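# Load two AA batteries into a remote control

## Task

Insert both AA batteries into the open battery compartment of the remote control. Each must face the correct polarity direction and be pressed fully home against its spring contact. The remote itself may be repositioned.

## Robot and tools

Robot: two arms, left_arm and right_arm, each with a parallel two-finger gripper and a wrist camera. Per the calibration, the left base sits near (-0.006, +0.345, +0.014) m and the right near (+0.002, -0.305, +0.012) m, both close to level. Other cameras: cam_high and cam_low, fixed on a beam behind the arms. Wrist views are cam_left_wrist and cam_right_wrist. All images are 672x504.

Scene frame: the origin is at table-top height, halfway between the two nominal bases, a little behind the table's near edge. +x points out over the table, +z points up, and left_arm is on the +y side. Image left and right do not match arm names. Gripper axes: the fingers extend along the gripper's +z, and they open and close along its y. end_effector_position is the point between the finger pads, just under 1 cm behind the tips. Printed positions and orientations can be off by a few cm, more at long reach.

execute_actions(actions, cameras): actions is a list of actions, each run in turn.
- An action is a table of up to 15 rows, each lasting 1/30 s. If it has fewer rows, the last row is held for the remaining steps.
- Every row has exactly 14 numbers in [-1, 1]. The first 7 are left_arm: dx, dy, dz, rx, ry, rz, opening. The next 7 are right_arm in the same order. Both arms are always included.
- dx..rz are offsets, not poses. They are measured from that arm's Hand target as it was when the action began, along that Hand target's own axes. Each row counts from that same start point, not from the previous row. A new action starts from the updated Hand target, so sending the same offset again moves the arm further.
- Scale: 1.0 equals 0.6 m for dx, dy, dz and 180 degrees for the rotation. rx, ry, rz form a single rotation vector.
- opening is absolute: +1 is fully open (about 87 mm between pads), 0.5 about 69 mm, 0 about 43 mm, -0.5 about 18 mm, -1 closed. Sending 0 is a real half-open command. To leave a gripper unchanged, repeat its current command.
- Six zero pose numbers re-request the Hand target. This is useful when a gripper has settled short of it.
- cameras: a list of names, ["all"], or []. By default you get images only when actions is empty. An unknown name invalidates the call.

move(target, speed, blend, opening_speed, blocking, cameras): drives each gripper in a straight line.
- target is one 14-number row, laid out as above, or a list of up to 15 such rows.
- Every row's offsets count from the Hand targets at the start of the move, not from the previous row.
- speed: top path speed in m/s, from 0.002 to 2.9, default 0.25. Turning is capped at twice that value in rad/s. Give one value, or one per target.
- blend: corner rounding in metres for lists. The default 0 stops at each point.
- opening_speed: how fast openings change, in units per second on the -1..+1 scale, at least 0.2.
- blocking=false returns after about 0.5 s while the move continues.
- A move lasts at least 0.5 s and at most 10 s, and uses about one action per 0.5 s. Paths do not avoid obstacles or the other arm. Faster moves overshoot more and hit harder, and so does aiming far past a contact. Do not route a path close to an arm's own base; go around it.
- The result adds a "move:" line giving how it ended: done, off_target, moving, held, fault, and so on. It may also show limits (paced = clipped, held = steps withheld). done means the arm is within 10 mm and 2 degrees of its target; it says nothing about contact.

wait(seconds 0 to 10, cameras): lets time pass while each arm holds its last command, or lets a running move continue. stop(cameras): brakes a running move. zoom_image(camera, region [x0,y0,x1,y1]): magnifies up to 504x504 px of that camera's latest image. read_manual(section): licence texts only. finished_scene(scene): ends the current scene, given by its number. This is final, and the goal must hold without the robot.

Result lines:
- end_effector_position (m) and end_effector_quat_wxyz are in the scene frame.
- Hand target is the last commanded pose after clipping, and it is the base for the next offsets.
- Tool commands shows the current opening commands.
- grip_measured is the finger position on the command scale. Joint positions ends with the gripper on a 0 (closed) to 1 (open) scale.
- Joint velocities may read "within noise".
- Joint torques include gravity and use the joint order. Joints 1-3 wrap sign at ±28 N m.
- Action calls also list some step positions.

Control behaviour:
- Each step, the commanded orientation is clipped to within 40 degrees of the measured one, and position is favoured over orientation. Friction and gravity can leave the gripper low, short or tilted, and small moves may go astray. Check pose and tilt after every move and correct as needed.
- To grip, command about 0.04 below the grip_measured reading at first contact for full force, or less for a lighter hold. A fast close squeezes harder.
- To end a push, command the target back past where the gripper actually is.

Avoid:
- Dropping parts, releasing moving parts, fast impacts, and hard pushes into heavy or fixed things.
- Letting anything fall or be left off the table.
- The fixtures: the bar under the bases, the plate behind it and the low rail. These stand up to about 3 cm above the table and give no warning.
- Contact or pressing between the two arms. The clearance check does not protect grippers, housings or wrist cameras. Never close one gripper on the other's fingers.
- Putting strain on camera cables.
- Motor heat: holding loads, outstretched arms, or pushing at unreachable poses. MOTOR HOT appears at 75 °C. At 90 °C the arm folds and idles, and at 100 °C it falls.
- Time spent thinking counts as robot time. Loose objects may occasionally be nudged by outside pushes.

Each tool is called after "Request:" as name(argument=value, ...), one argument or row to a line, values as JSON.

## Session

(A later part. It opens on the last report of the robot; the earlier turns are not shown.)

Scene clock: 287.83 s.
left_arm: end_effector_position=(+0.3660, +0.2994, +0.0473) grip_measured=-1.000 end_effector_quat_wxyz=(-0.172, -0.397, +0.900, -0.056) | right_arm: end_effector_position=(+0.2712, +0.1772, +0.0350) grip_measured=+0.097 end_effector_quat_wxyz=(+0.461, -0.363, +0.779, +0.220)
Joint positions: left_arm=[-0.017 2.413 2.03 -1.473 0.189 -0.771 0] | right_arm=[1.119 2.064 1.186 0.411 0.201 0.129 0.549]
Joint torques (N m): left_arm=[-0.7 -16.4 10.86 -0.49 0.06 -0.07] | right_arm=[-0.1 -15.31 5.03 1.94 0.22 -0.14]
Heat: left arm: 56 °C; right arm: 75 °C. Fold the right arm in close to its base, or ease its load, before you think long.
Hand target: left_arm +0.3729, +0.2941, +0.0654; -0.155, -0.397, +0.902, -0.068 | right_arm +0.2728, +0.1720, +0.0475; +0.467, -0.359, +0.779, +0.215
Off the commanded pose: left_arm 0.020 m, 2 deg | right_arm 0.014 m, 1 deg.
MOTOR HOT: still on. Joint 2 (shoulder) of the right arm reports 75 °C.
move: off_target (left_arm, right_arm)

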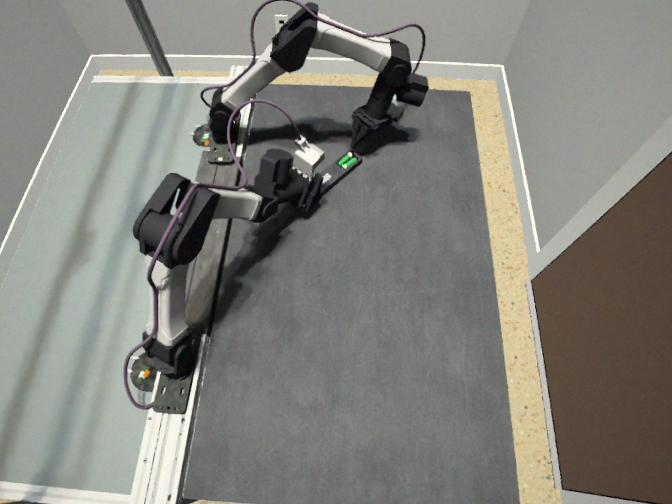

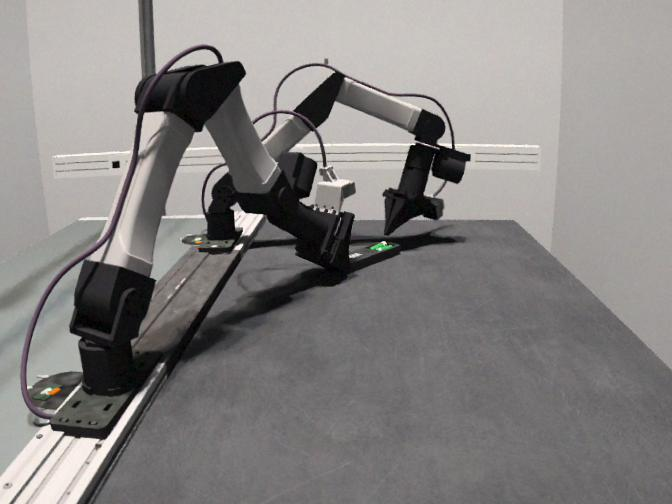

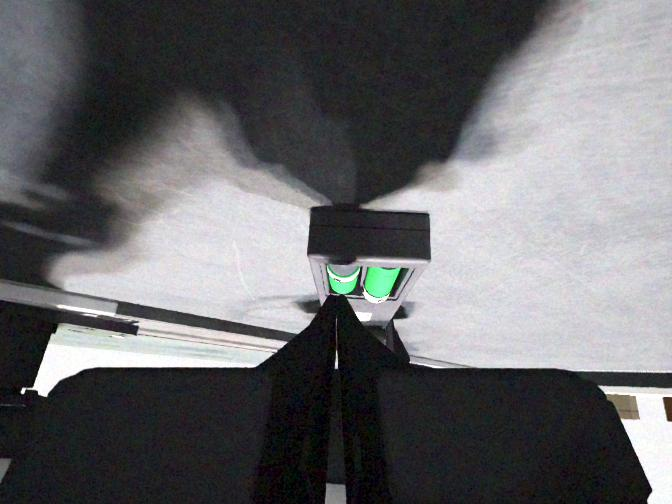

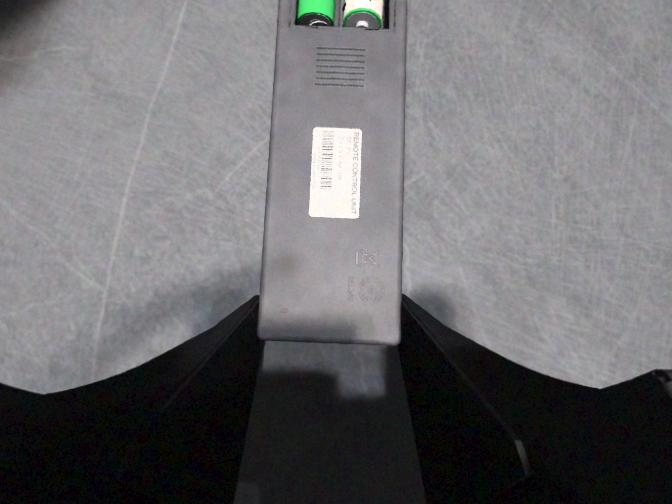

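Request:
move(
  target=[-0.034,0,0.049,0,0,0,-1,0,0,0,0,0,0,0.06],
  speed=0.05,
  cameras=["all"],
)

Request:
zoom_image(
  camera="cam_left_wrist",
  region=[220, 200, 450, 400],
)

Request:
zoom_image(
  camera="cam_high",
  region=[320, 130, 380, 190],
)

Request:
zoom_image(
  camera="cam_low",
  region=[335, 190, 415, 275],
)

Scene clock: 289.57 s.
left_arm: end_effector_position=(+0.3767, +0.3027, +0.0372) grip_measured=-1.000 end_effector_quat_wxyz=(-0.156, -0.401, +0.901, -0.063) | right_arm: end_effector_position=(+0.2712, +0.1772, +0.0350) grip_measured=+0.097 end_effector_quat_wxyz=(+0.461, -0.363, +0.779, +0.220)
Joint positions: left_arm=[-0.008 2.428 2.03 -1.422 0.19 -0.771 0] | right_arm=[1.119 2.064 1.186 0.411 0.201 0.129 0.549]
Joint torques (N m): left_arm=[0.01 -12.19 7.68 0.03 0.01 0.17] | right_arm=[-0.12 -15.31 5.04 1.94 0.23 -0.14]
Heat: left arm: 56 °C; right arm: 75 °C. Fold the right arm in close to its base, or ease its load, before you think long.
Hand target: left_arm +0.3792, +0.3011, +0.0308; -0.155, -0.397, +0.902, -0.068 | right_arm +0.2728, +0.1720, +0.0475; +0.467, -0.359, +0.779, +0.215
Off the commanded pose: left_arm 0.007 m, 1 deg | right_arm 0.014 m, 1 deg.
MOTOR HOT: still on. Joint 2 (shoulder) of the right arm reports 75 °C.
move: off_target (right_arm)

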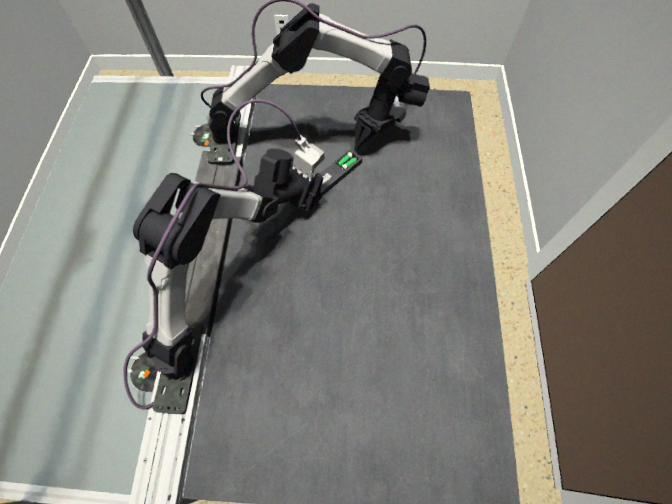

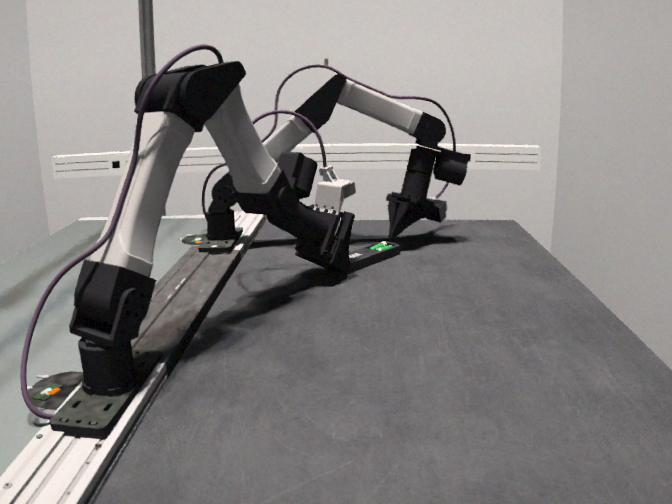

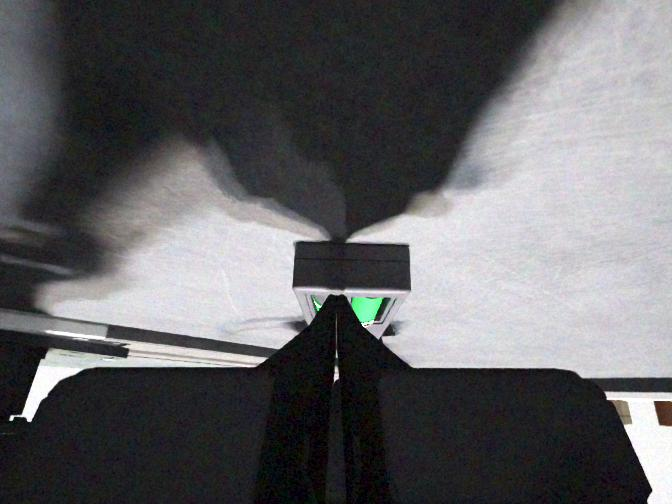

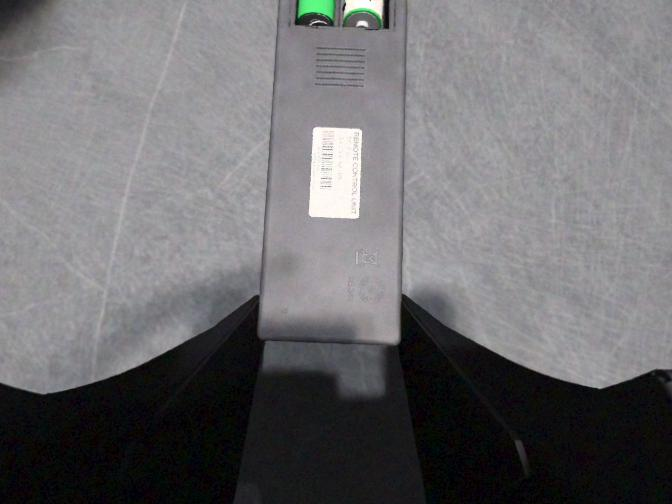

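Scaled by 2.191 from the camera's 672x504 image, which has a finer 960x720 frame.

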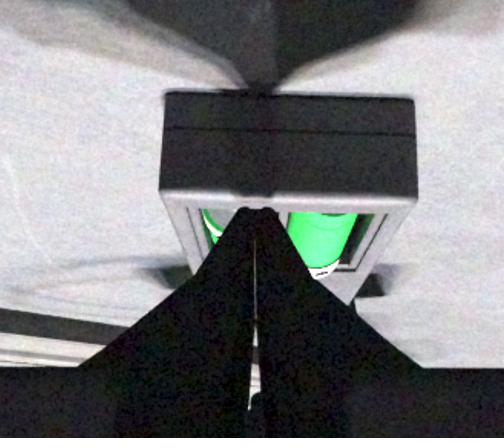

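Scaled by 8.400 from the camera's 672x504 image, which has a finer 960x720 frame.

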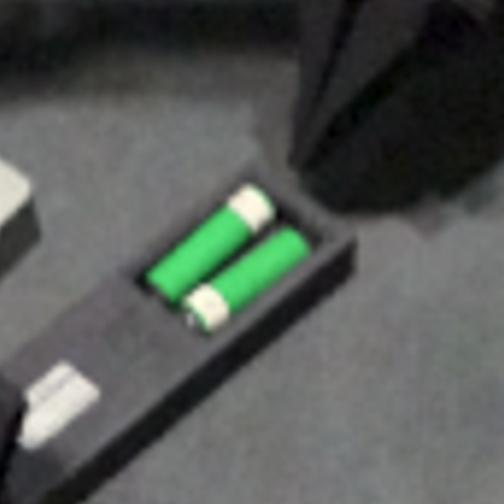

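Scaled by 5.929 from the camera's 672x504 image, which has a finer 960x720 frame.

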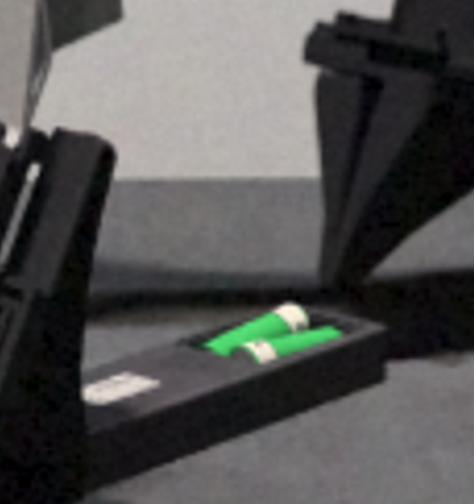

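Request:
move(
  target=[0.029,0,0.017,0,0,0,-1,0,0,0,0,0,0,0.06],
  speed=0.04,
  cameras=["cam_high","cam_low","cam_left_wrist"],
)

Request:
zoom_image(
  camera="cam_high",
  region=[320, 130, 380, 190],
)

Request:
zoom_image(
  camera="cam_low",
  region=[335, 190, 415, 275],
)

Scene clock: 290.80 s.
left_arm: end_effector_position=(+0.3724, +0.3006, +0.0312) grip_measured=-1.000 end_effector_quat_wxyz=(-0.145, -0.404, +0.901, -0.068) | right_arm: end_effector_position=(+0.2711, +0.1769, +0.0348) grip_measured=+0.097 end_effector_quat_wxyz=(+0.461, -0.363, +0.780, +0.219)
Joint positions: left_arm=[-0.011 2.385 1.937 -1.347 0.192 -0.781 0] | right_arm=[1.119 2.063 1.186 0.409 0.201 0.129 0.549]
Joint torques (N m): left_arm=[-2.25 -13.75 4.26 0.02 0.07 -0.06] | right_arm=[-0.12 -15.23 5.03 1.97 0.22 -0.14]
Heat: left arm: 56 °C; right arm: 75 °C. Fold the right arm in close to its base, or ease its load, before you think long.
Hand target: left_arm +0.3659, +0.2866, +0.0271; -0.155, -0.397, +0.902, -0.068 | right_arm +0.2729, +0.1720, +0.0475; +0.467, -0.359, +0.779, +0.215
Off the commanded pose: left_arm 0.016 m, 1 deg | right_arm 0.014 m, 1 deg.
MOTOR HOT: still on. Joint 2 (shoulder) of the right arm reports 75 °C.
move: off_target (left_arm, right_arm)
Images, in order (width x height): cam_high 672x504, cam_low 672x504, cam_left_wrist 672x504.

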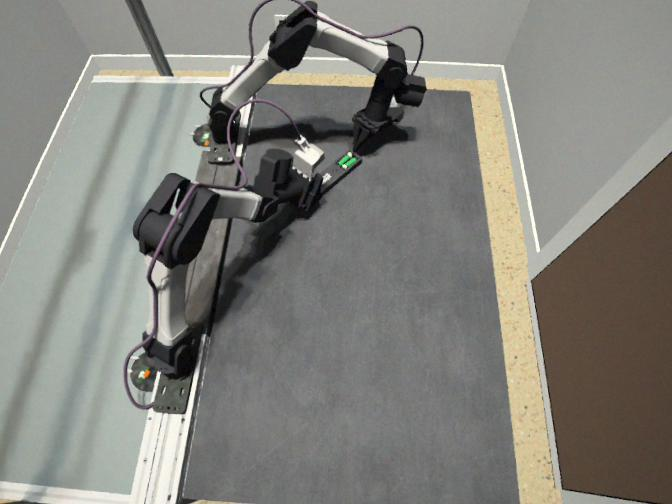

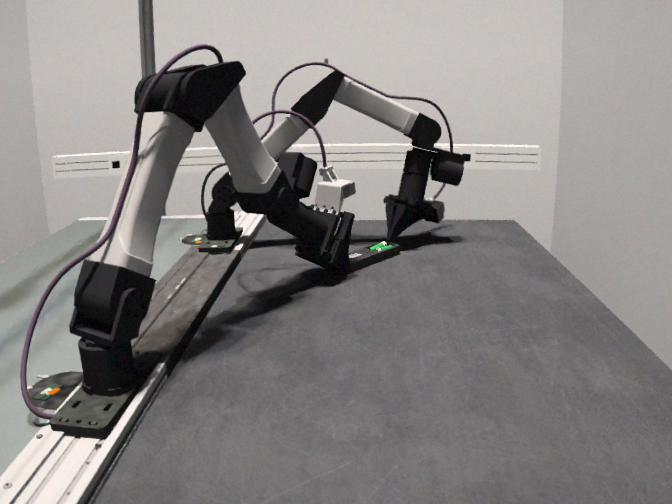

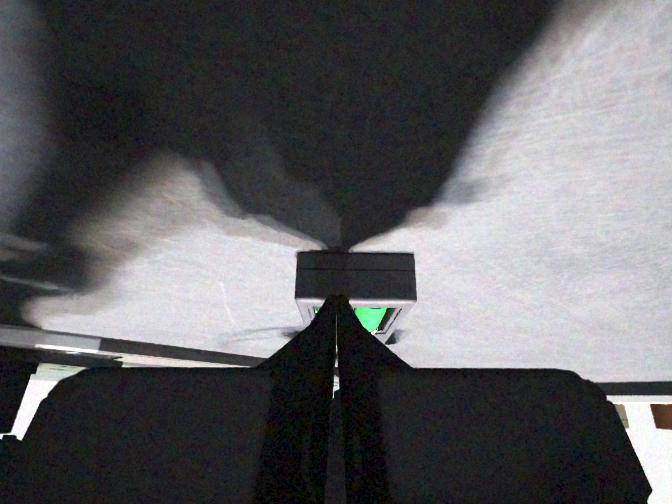

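Scaled by 8.400 from the camera's 672x504 image, which has a finer 960x720 frame.

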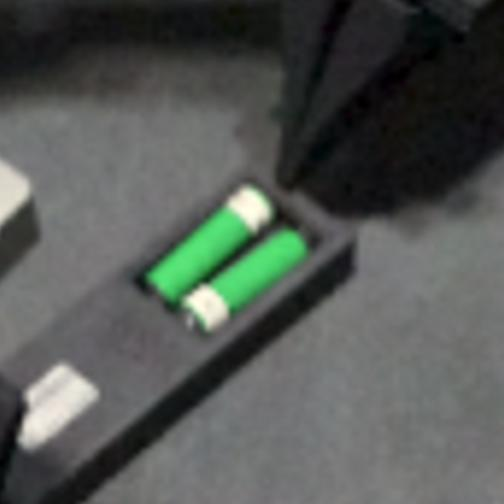

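Scaled by 5.929 from the camera's 672x504 image, which has a finer 960x720 frame.

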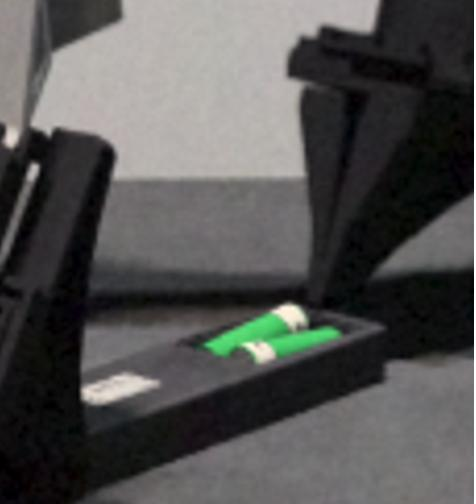

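Request:
move(
  target=[
    [0.0,0.012,-0.035,0,0,0,-1,0,0,0,0,0,0,0.06],
    [0.03,0.012,-0.012,0,0,0,-1,0,0,0,0,0,0,0.06],
  ],
  speed=0.05,
  cameras=["cam_high","cam_low","cam_left_wrist","cam_right_wrist"],
)

Request:
zoom_image(
  camera="cam_high",
  region=[320, 130, 380, 190],
)

Request:
zoom_image(
  camera="cam_low",
  region=[335, 190, 415, 275],
)

Request:
zoom_image(
  camera="cam_left_wrist",
  region=[260, 220, 450, 370],
)

Scene clock: 293.00 s.
left_arm: end_effector_position=(+0.3460, +0.2862, +0.0331) grip_measured=-1.000 end_effector_quat_wxyz=(-0.173, -0.396, +0.900, -0.055) | right_arm: end_effector_position=(+0.2713, +0.1768, +0.0349) grip_measured=+0.097 end_effector_quat_wxyz=(+0.461, -0.363, +0.780, +0.219)
Joint positions: left_arm=[-0.046 2.336 1.834 -1.35 0.196 -0.797 0] | right_arm=[1.119 2.063 1.186 0.409 0.202 0.129 0.549]
Joint torques (N m): left_arm=[-0.7 -16.05 5.87 0.04 0.06 -0.07] | right_arm=[-0.1 -15.23 5.03 1.97 0.21 -0.14]
Heat: left arm: 57 °C; right arm: 75 °C. Fold the right arm in close to its base, or ease its load, before you think long.
Hand target: left_arm +0.3506, +0.2806, +0.0398; -0.155, -0.397, +0.902, -0.067 | right_arm +0.2728, +0.1720, +0.0475; +0.467, -0.359, +0.779, +0.215
Off the commanded pose: left_arm 0.010 m, 3 deg | right_arm 0.014 m, 1 deg.
MOTOR HOT: still on. Joint 2 (shoulder) of the right arm reports 75 °C.
move: off_target (left_arm, right_arm)

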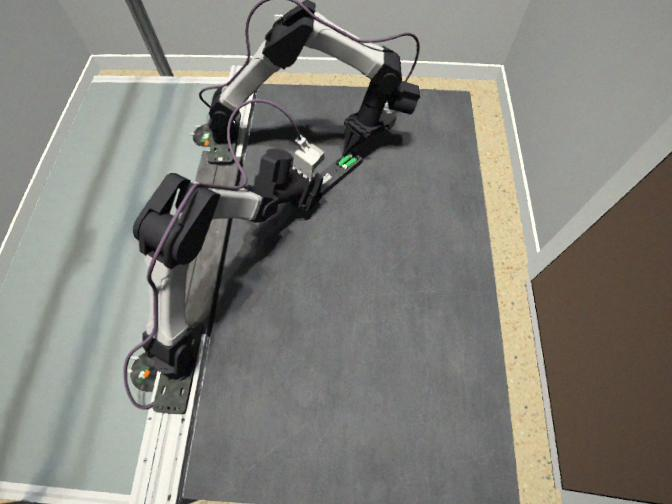

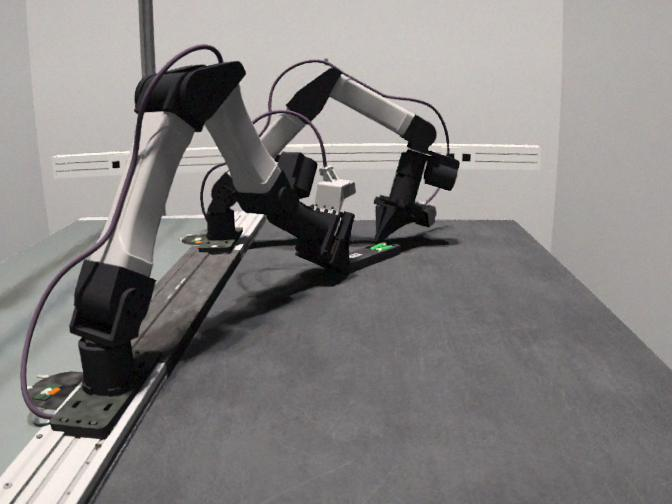

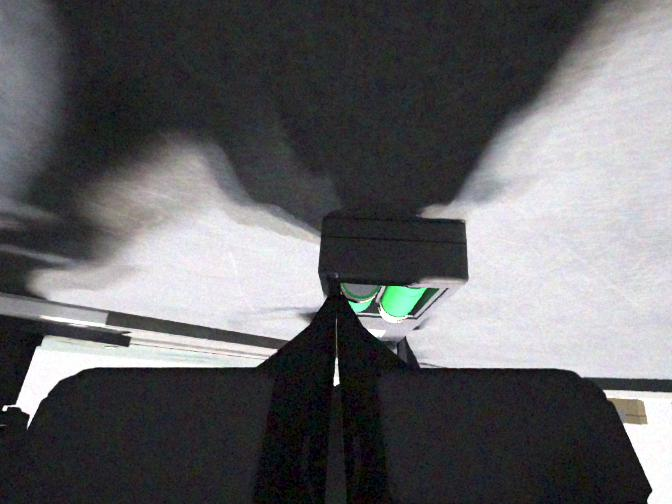

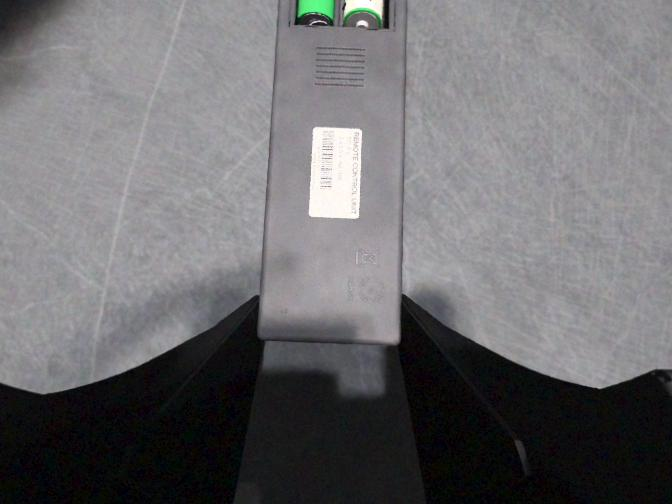

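Scaled by 8.400 from the camera's 672x504 image, which has a finer 960x720 frame.

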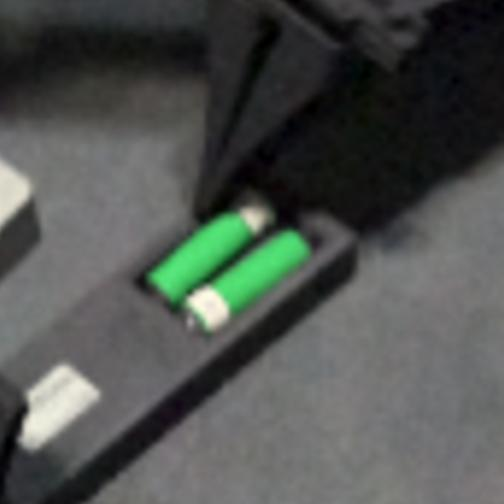

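Scaled by 5.929 from the camera's 672x504 image, which has a finer 960x720 frame.

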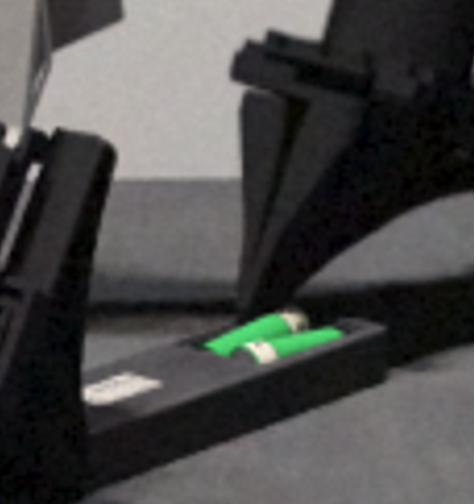

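Scaled by 2.653 from the camera's 672x504 image, which has a finer 960x720 frame.

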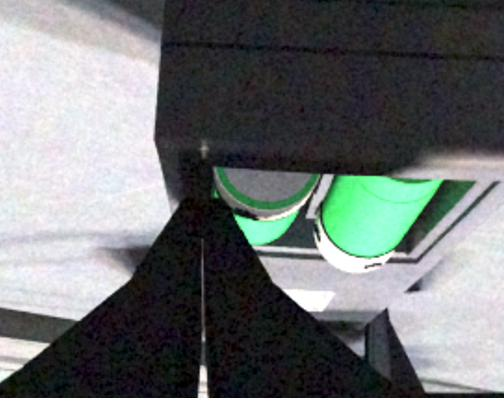

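Request:
move(
  target=[
    [0.042,0,-0.072,0,0,0,-1,0,0,0,0,0,0,0.06],
    [-0.007,-0.023,-0.1,0,-0.167,0,0.6,0,0,0,0,0,0,0.06],
  ],
  speed=0.15,
  cameras=["all"],
)

Scene clock: 299.97 s.
left_arm: end_effector_position=(+0.3763, +0.2907, +0.0889) grip_measured=+0.600 end_effector_quat_wxyz=(+0.068, -0.400, +0.913, +0.041) | right_arm: end_effector_position=(+0.2713, +0.1768, +0.0349) grip_measured=+0.097 end_effector_quat_wxyz=(+0.461, -0.363, +0.780, +0.219)
Joint positions: left_arm=[-0.2 2.057 1.732 -1.182 -0.181 -0.961 0.8] | right_arm=[1.119 2.063 1.186 0.409 0.202 0.129 0.549]
Joint torques (N m): left_arm=[-0.7 -14.27 6.64 0.73 -0.39 -0.04] | right_arm=[-0.1 -15.23 5.04 1.97 0.21 -0.14]
Heat: left arm: 59 °C; right arm: 74 °C. Fold the right arm in close to its base, or ease its load, before you think long.
Hand target: left_arm +0.3771, +0.2889, +0.0951; +0.084, -0.401, +0.911, +0.038 | right_arm +0.2728, +0.1720, +0.0475; +0.467, -0.359, +0.779, +0.215
Off the commanded pose: left_arm 0.006 m, 2 deg | right_arm 0.014 m, 1 deg.
MOTOR HOT: still on. Joint 2 (shoulder) of the right arm reports 74 °C.
move: off_target (right_arm)

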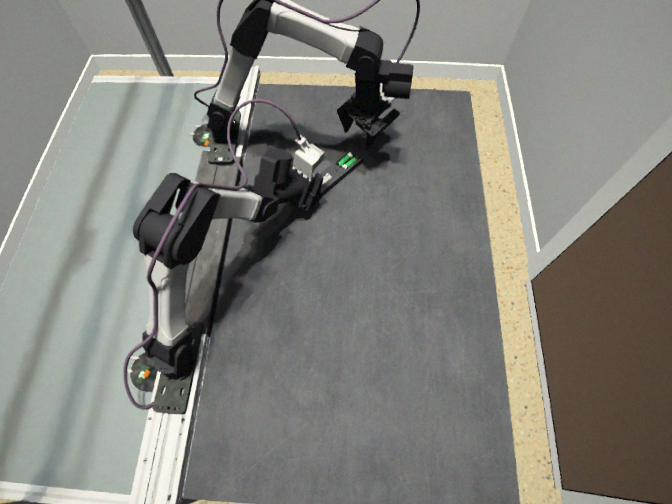

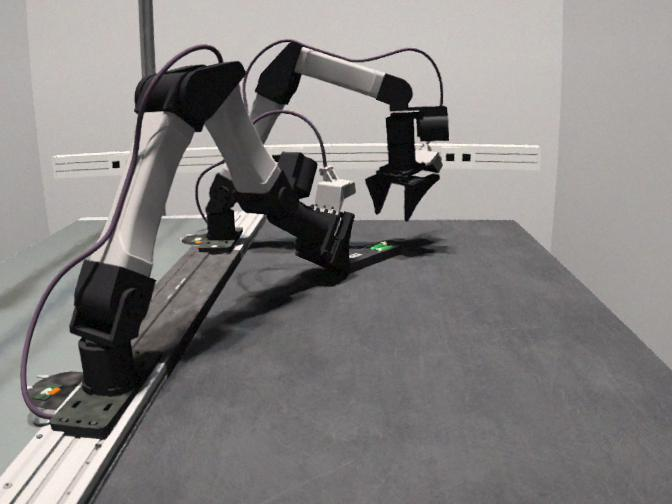

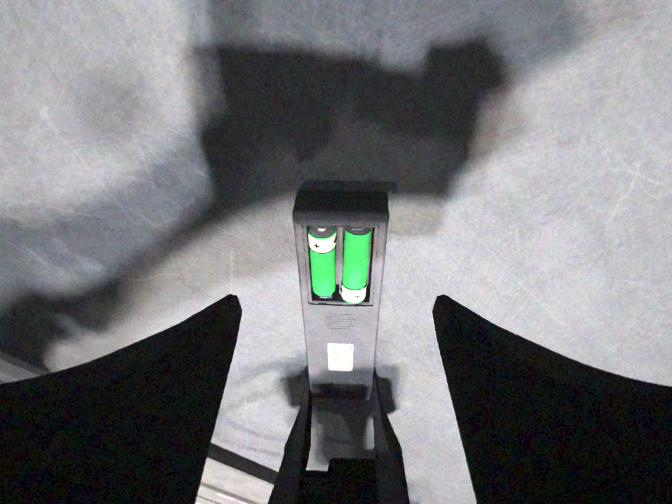

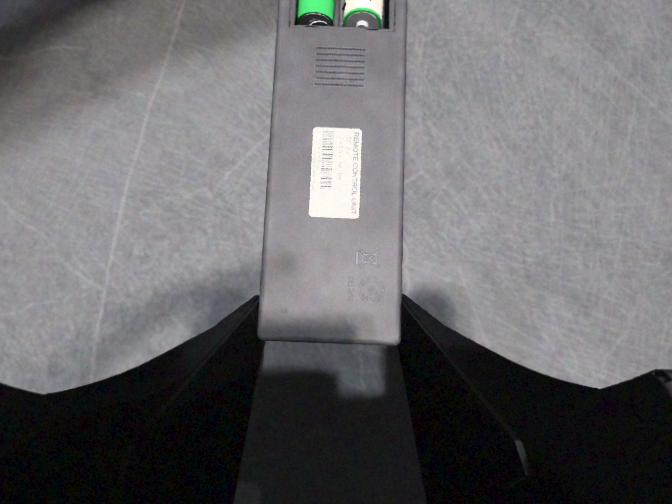

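Request:
move(
  target=[
    [-0.02,0,0.137,0,0,0,0.6,0,0,0,0,0,0,0.06],
    [-0.02,0,0.137,0,0,0,0.05,0,0,0,0,0,0,0.06],
  ],
  speed=0.1,
  opening_speed=0.8,
  cameras=["all"],
)

Scene clock: 302.73 s.
left_arm: end_effector_position=(+0.3966, +0.3081, +0.0239) grip_measured=+0.050 end_effector_quat_wxyz=(+0.085, -0.406, +0.909, +0.033) | right_arm: end_effector_position=(+0.2713, +0.1768, +0.0349) grip_measured=+0.097 end_effector_quat_wxyz=(+0.461, -0.363, +0.780, +0.219)
Joint positions: left_arm=[-0.146 2.134 1.59 -0.916 -0.181 -0.917 0.525] | right_arm=[1.119 2.063 1.186 0.409 0.202 0.129 0.549]
Joint torques (N m): left_arm=[0.02 -10.88 6.82 0.84 -0.33 0.17] | right_arm=[-0.12 -15.23 5.04 1.97 0.21 -0.14]
Heat: left arm: 59 °C; right arm: 74 °C. Fold the right arm in close to its base, or ease its load, before you think long.
Hand target: left_arm +0.3952, +0.3089, +0.0164; +0.084, -0.401, +0.911, +0.038 | right_arm +0.2728, +0.1720, +0.0475; +0.467, -0.359, +0.779, +0.215
Off the commanded pose: left_arm 0.008 m, 1 deg | right_arm 0.014 m, 1 deg.
MOTOR HOT: still on. Joint 2 (shoulder) of the right arm reports 74 °C.
move: off_target (right_arm)

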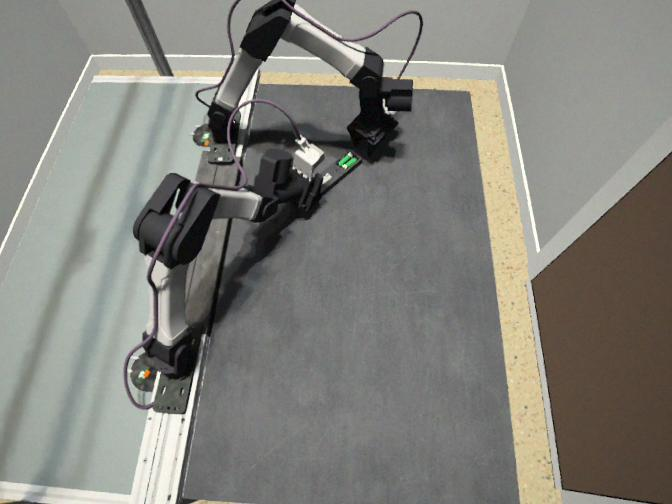

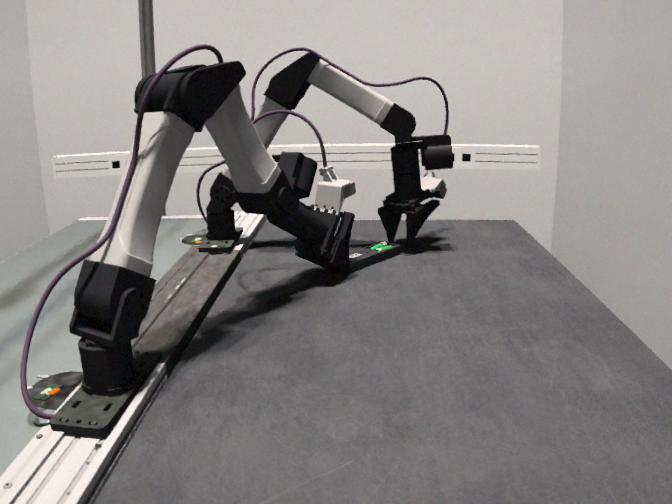

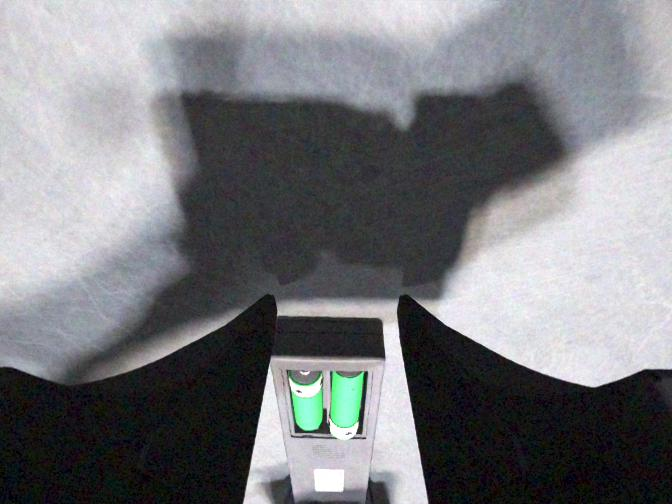

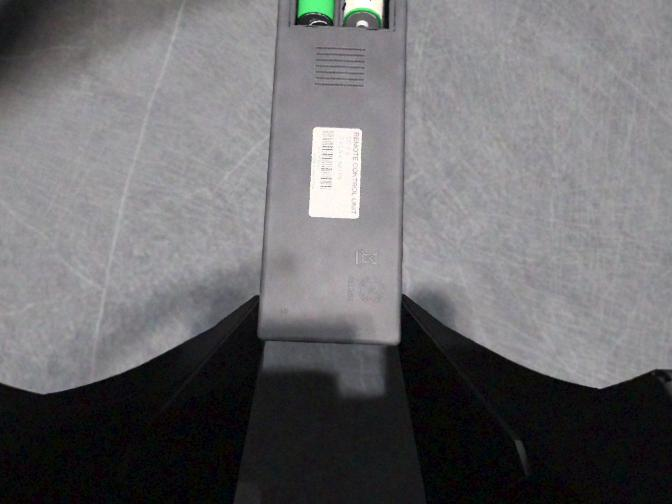

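Request:
move(
  target=[
    [0,0,0,0,0,0,0.4,0,0,0,0,0,0,0.06],
    [0.035,0,-0.02,0,0,0,0.4,0,0,0,0,0,0,0.06],
    [0.035,0,0.008,0,0,0,0.4,0,0,0,0,0,0,0.06],
    [0.035,0,0.008,0,0,0,0.03,0,0,0,0,0,0,0.06],
  ],
  speed=0.08,
  opening_speed=0.8,
  cameras=["cam_low","cam_left_wrist"],
)

Scene clock: 305.67 s.
left_arm: end_effector_position=(+0.3841, +0.2931, +0.0133) grip_measured=+0.058 end_effector_quat_wxyz=(+0.082, -0.400, +0.912, +0.034) | right_arm: end_effector_position=(+0.2723, +0.1760, +0.0350) grip_measured=+0.097 end_effector_quat_wxyz=(+0.463, -0.361, +0.780, +0.216)
Joint positions: left_arm=[-0.185 2.118 1.518 -0.873 -0.182 -0.944 0.529] | right_arm=[1.119 2.063 1.186 0.409 0.21 0.129 0.549]
Joint torques (N m): left_arm=[0.01 -11.77 5.61 0.86 -0.36 0.04] | right_arm=[-0.12 -15.24 5.03 1.97 0.14 -0.14]
Heat: left arm: 58 °C; right arm: 73 °C. Fold the right arm in close to its base, or ease its load, before you think long.
Hand target: left_arm +0.3818, +0.2943, +0.0079; +0.084, -0.401, +0.911, +0.038 | right_arm +0.2728, +0.1720, +0.0475; +0.467, -0.359, +0.779, +0.215
Off the commanded pose: left_arm 0.006 m, 1 deg | right_arm 0.013 m, 1 deg.
MOTOR HOT: still on. Joint 2 (shoulder) of the right arm reports 73 °C.
move: off_target (right_arm)
Images, in order (width x height): cam_low 672x504, cam_left_wrist 672x504.

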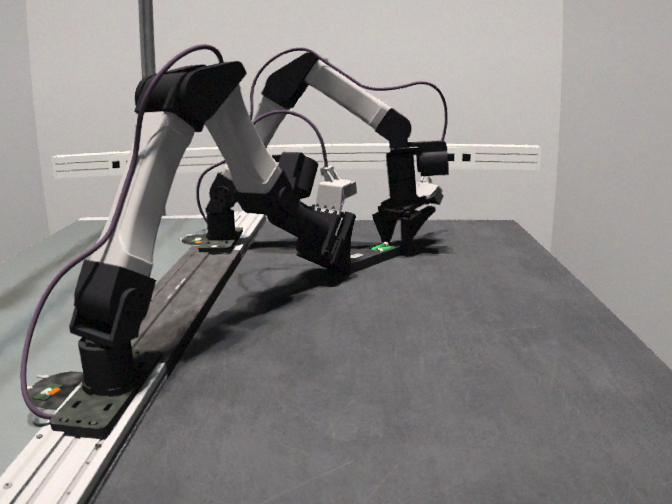

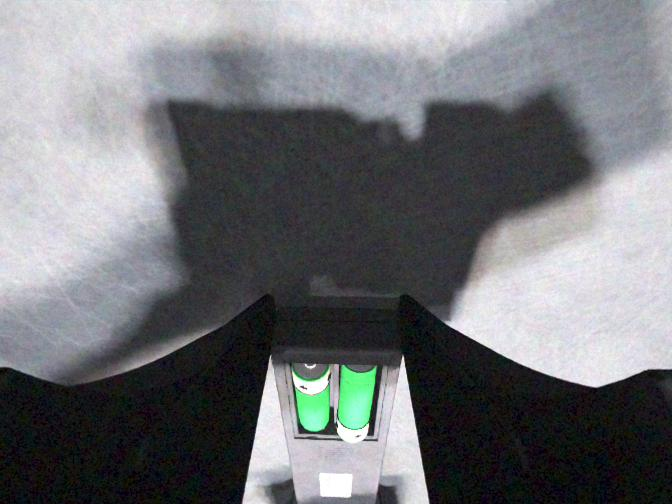

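Request:
move(
  target=[
    [0,0,0,0,0,0,0.03,0,0,0,0,0,0,0.06],
    [0,0,0,0,0,0,0.03,0,0,0,0,0,0,0.5],
    [0,0,0,0,0,0,0.03,0,0,-0.2,0,0,0,0.5],
    [0,0,0,0,0,0,0.03,-0.15,0,-0.05,0,0.05,0,-1],
    [0,0,0,0,0,0,0.03,-0.125,-0.009,0.0575,0,0.094,0,-1],
  ],
  speed=0.12,
  opening_speed=1.5,
  cameras=["all"],
)

Request:
zoom_image(
  camera="cam_low",
  region=[315, 190, 435, 275],
)

Request:
zoom_image(
  camera="cam_high",
  region=[300, 110, 400, 200],
)

Scene clock: 314.07 s.
left_arm: end_effector_position=(+0.3841, +0.2931, +0.0133) grip_measured=+0.058 end_effector_quat_wxyz=(+0.082, -0.400, +0.912, +0.034) | right_arm: end_effector_position=(+0.3160, +0.2152, +0.0937) grip_measured=-0.966 end_effector_quat_wxyz=(+0.344, -0.386, +0.842, +0.156)
Joint positions: left_arm=[-0.185 2.118 1.518 -0.873 -0.182 -0.944 0.529] | right_arm=[1.058 2.317 2.089 -0.534 0.131 0.146 0.017]
Joint torques (N m): left_arm=[0.02 -11.79 5.57 0.86 -0.36 0.04] | right_arm=[-0.32 -13.34 8.98 1.8 0.01 -0.18]
Heat: left arm: 58 °C; right arm: 72 °C. Fold the right arm in close to its base, or ease its load, before you think long.
Hand target: left_arm +0.3818, +0.2943, +0.0079; +0.084, -0.401, +0.911, +0.038 | right_arm +0.3199, +0.2184, +0.0971; +0.347, -0.387, +0.839, +0.160
Off the commanded pose: left_arm 0.006 m, 1 deg | right_arm 0.006 m, 1 deg.
MOTOR HOT: still on. Joint 2 (shoulder) of the right arm reports 72 °C.
move: done; target 2's new opening was sent with right_arm's hand 0.013 m and 1 deg from that target

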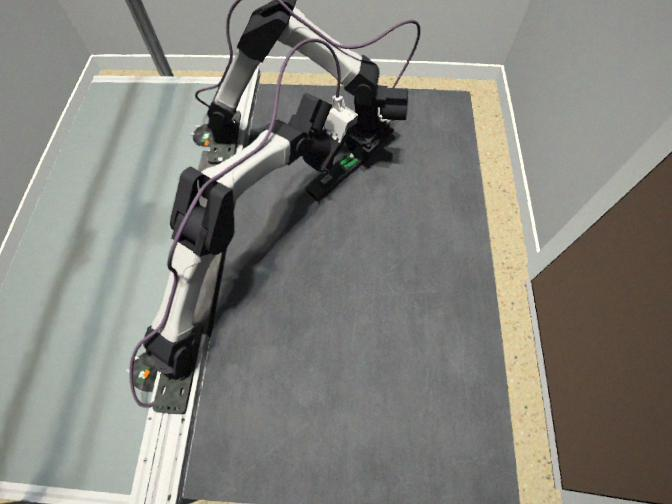

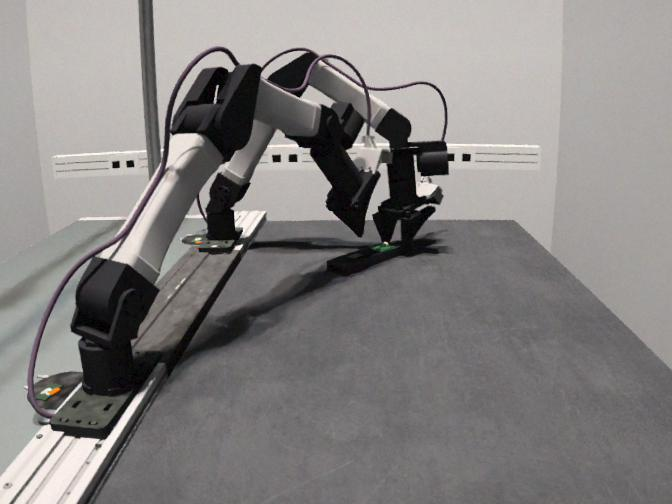

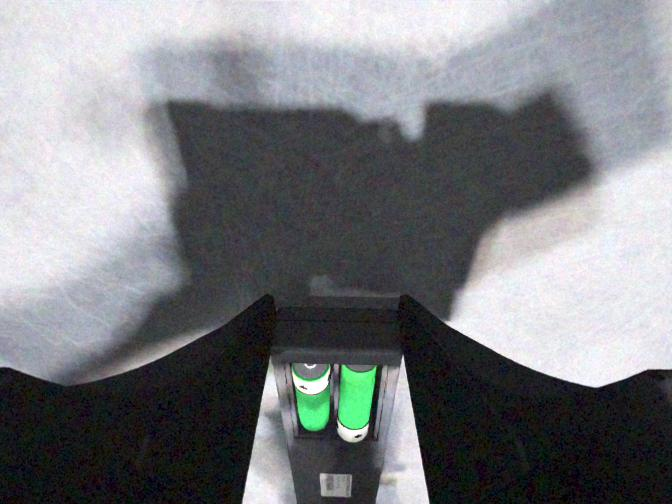

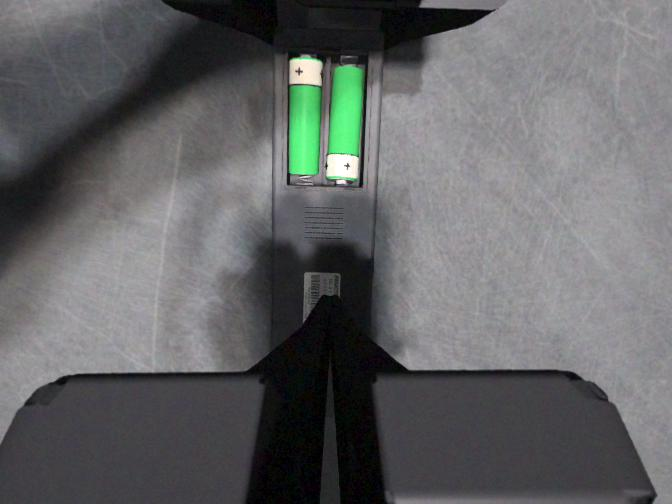

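Scaled by 4.200 from the camera's 672x504 image, which has a finer 960x720 frame.

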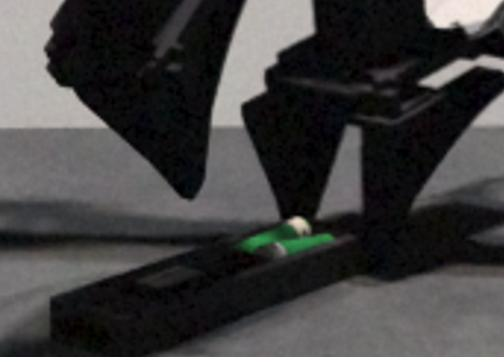

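Scaled by 5.040 from the camera's 672x504 image, which has a finer 960x720 frame.

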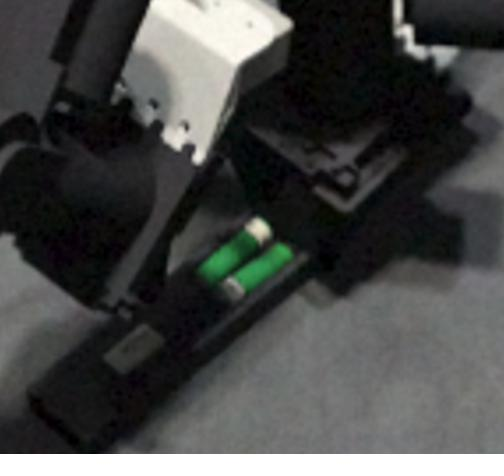

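Request:
zoom_image(
  camera="cam_right_wrist",
  region=[260, 30, 400, 200],
)

Scaled by 2.965 from the camera's 672x504 image, which has a finer 960x720 frame.

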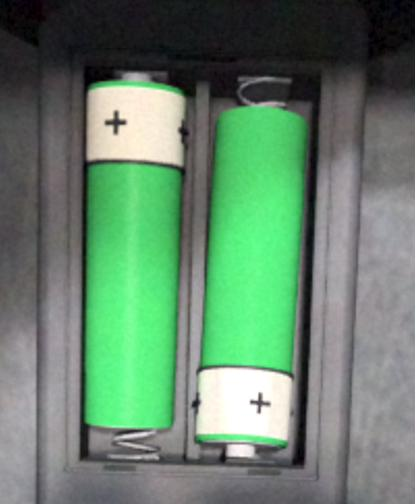

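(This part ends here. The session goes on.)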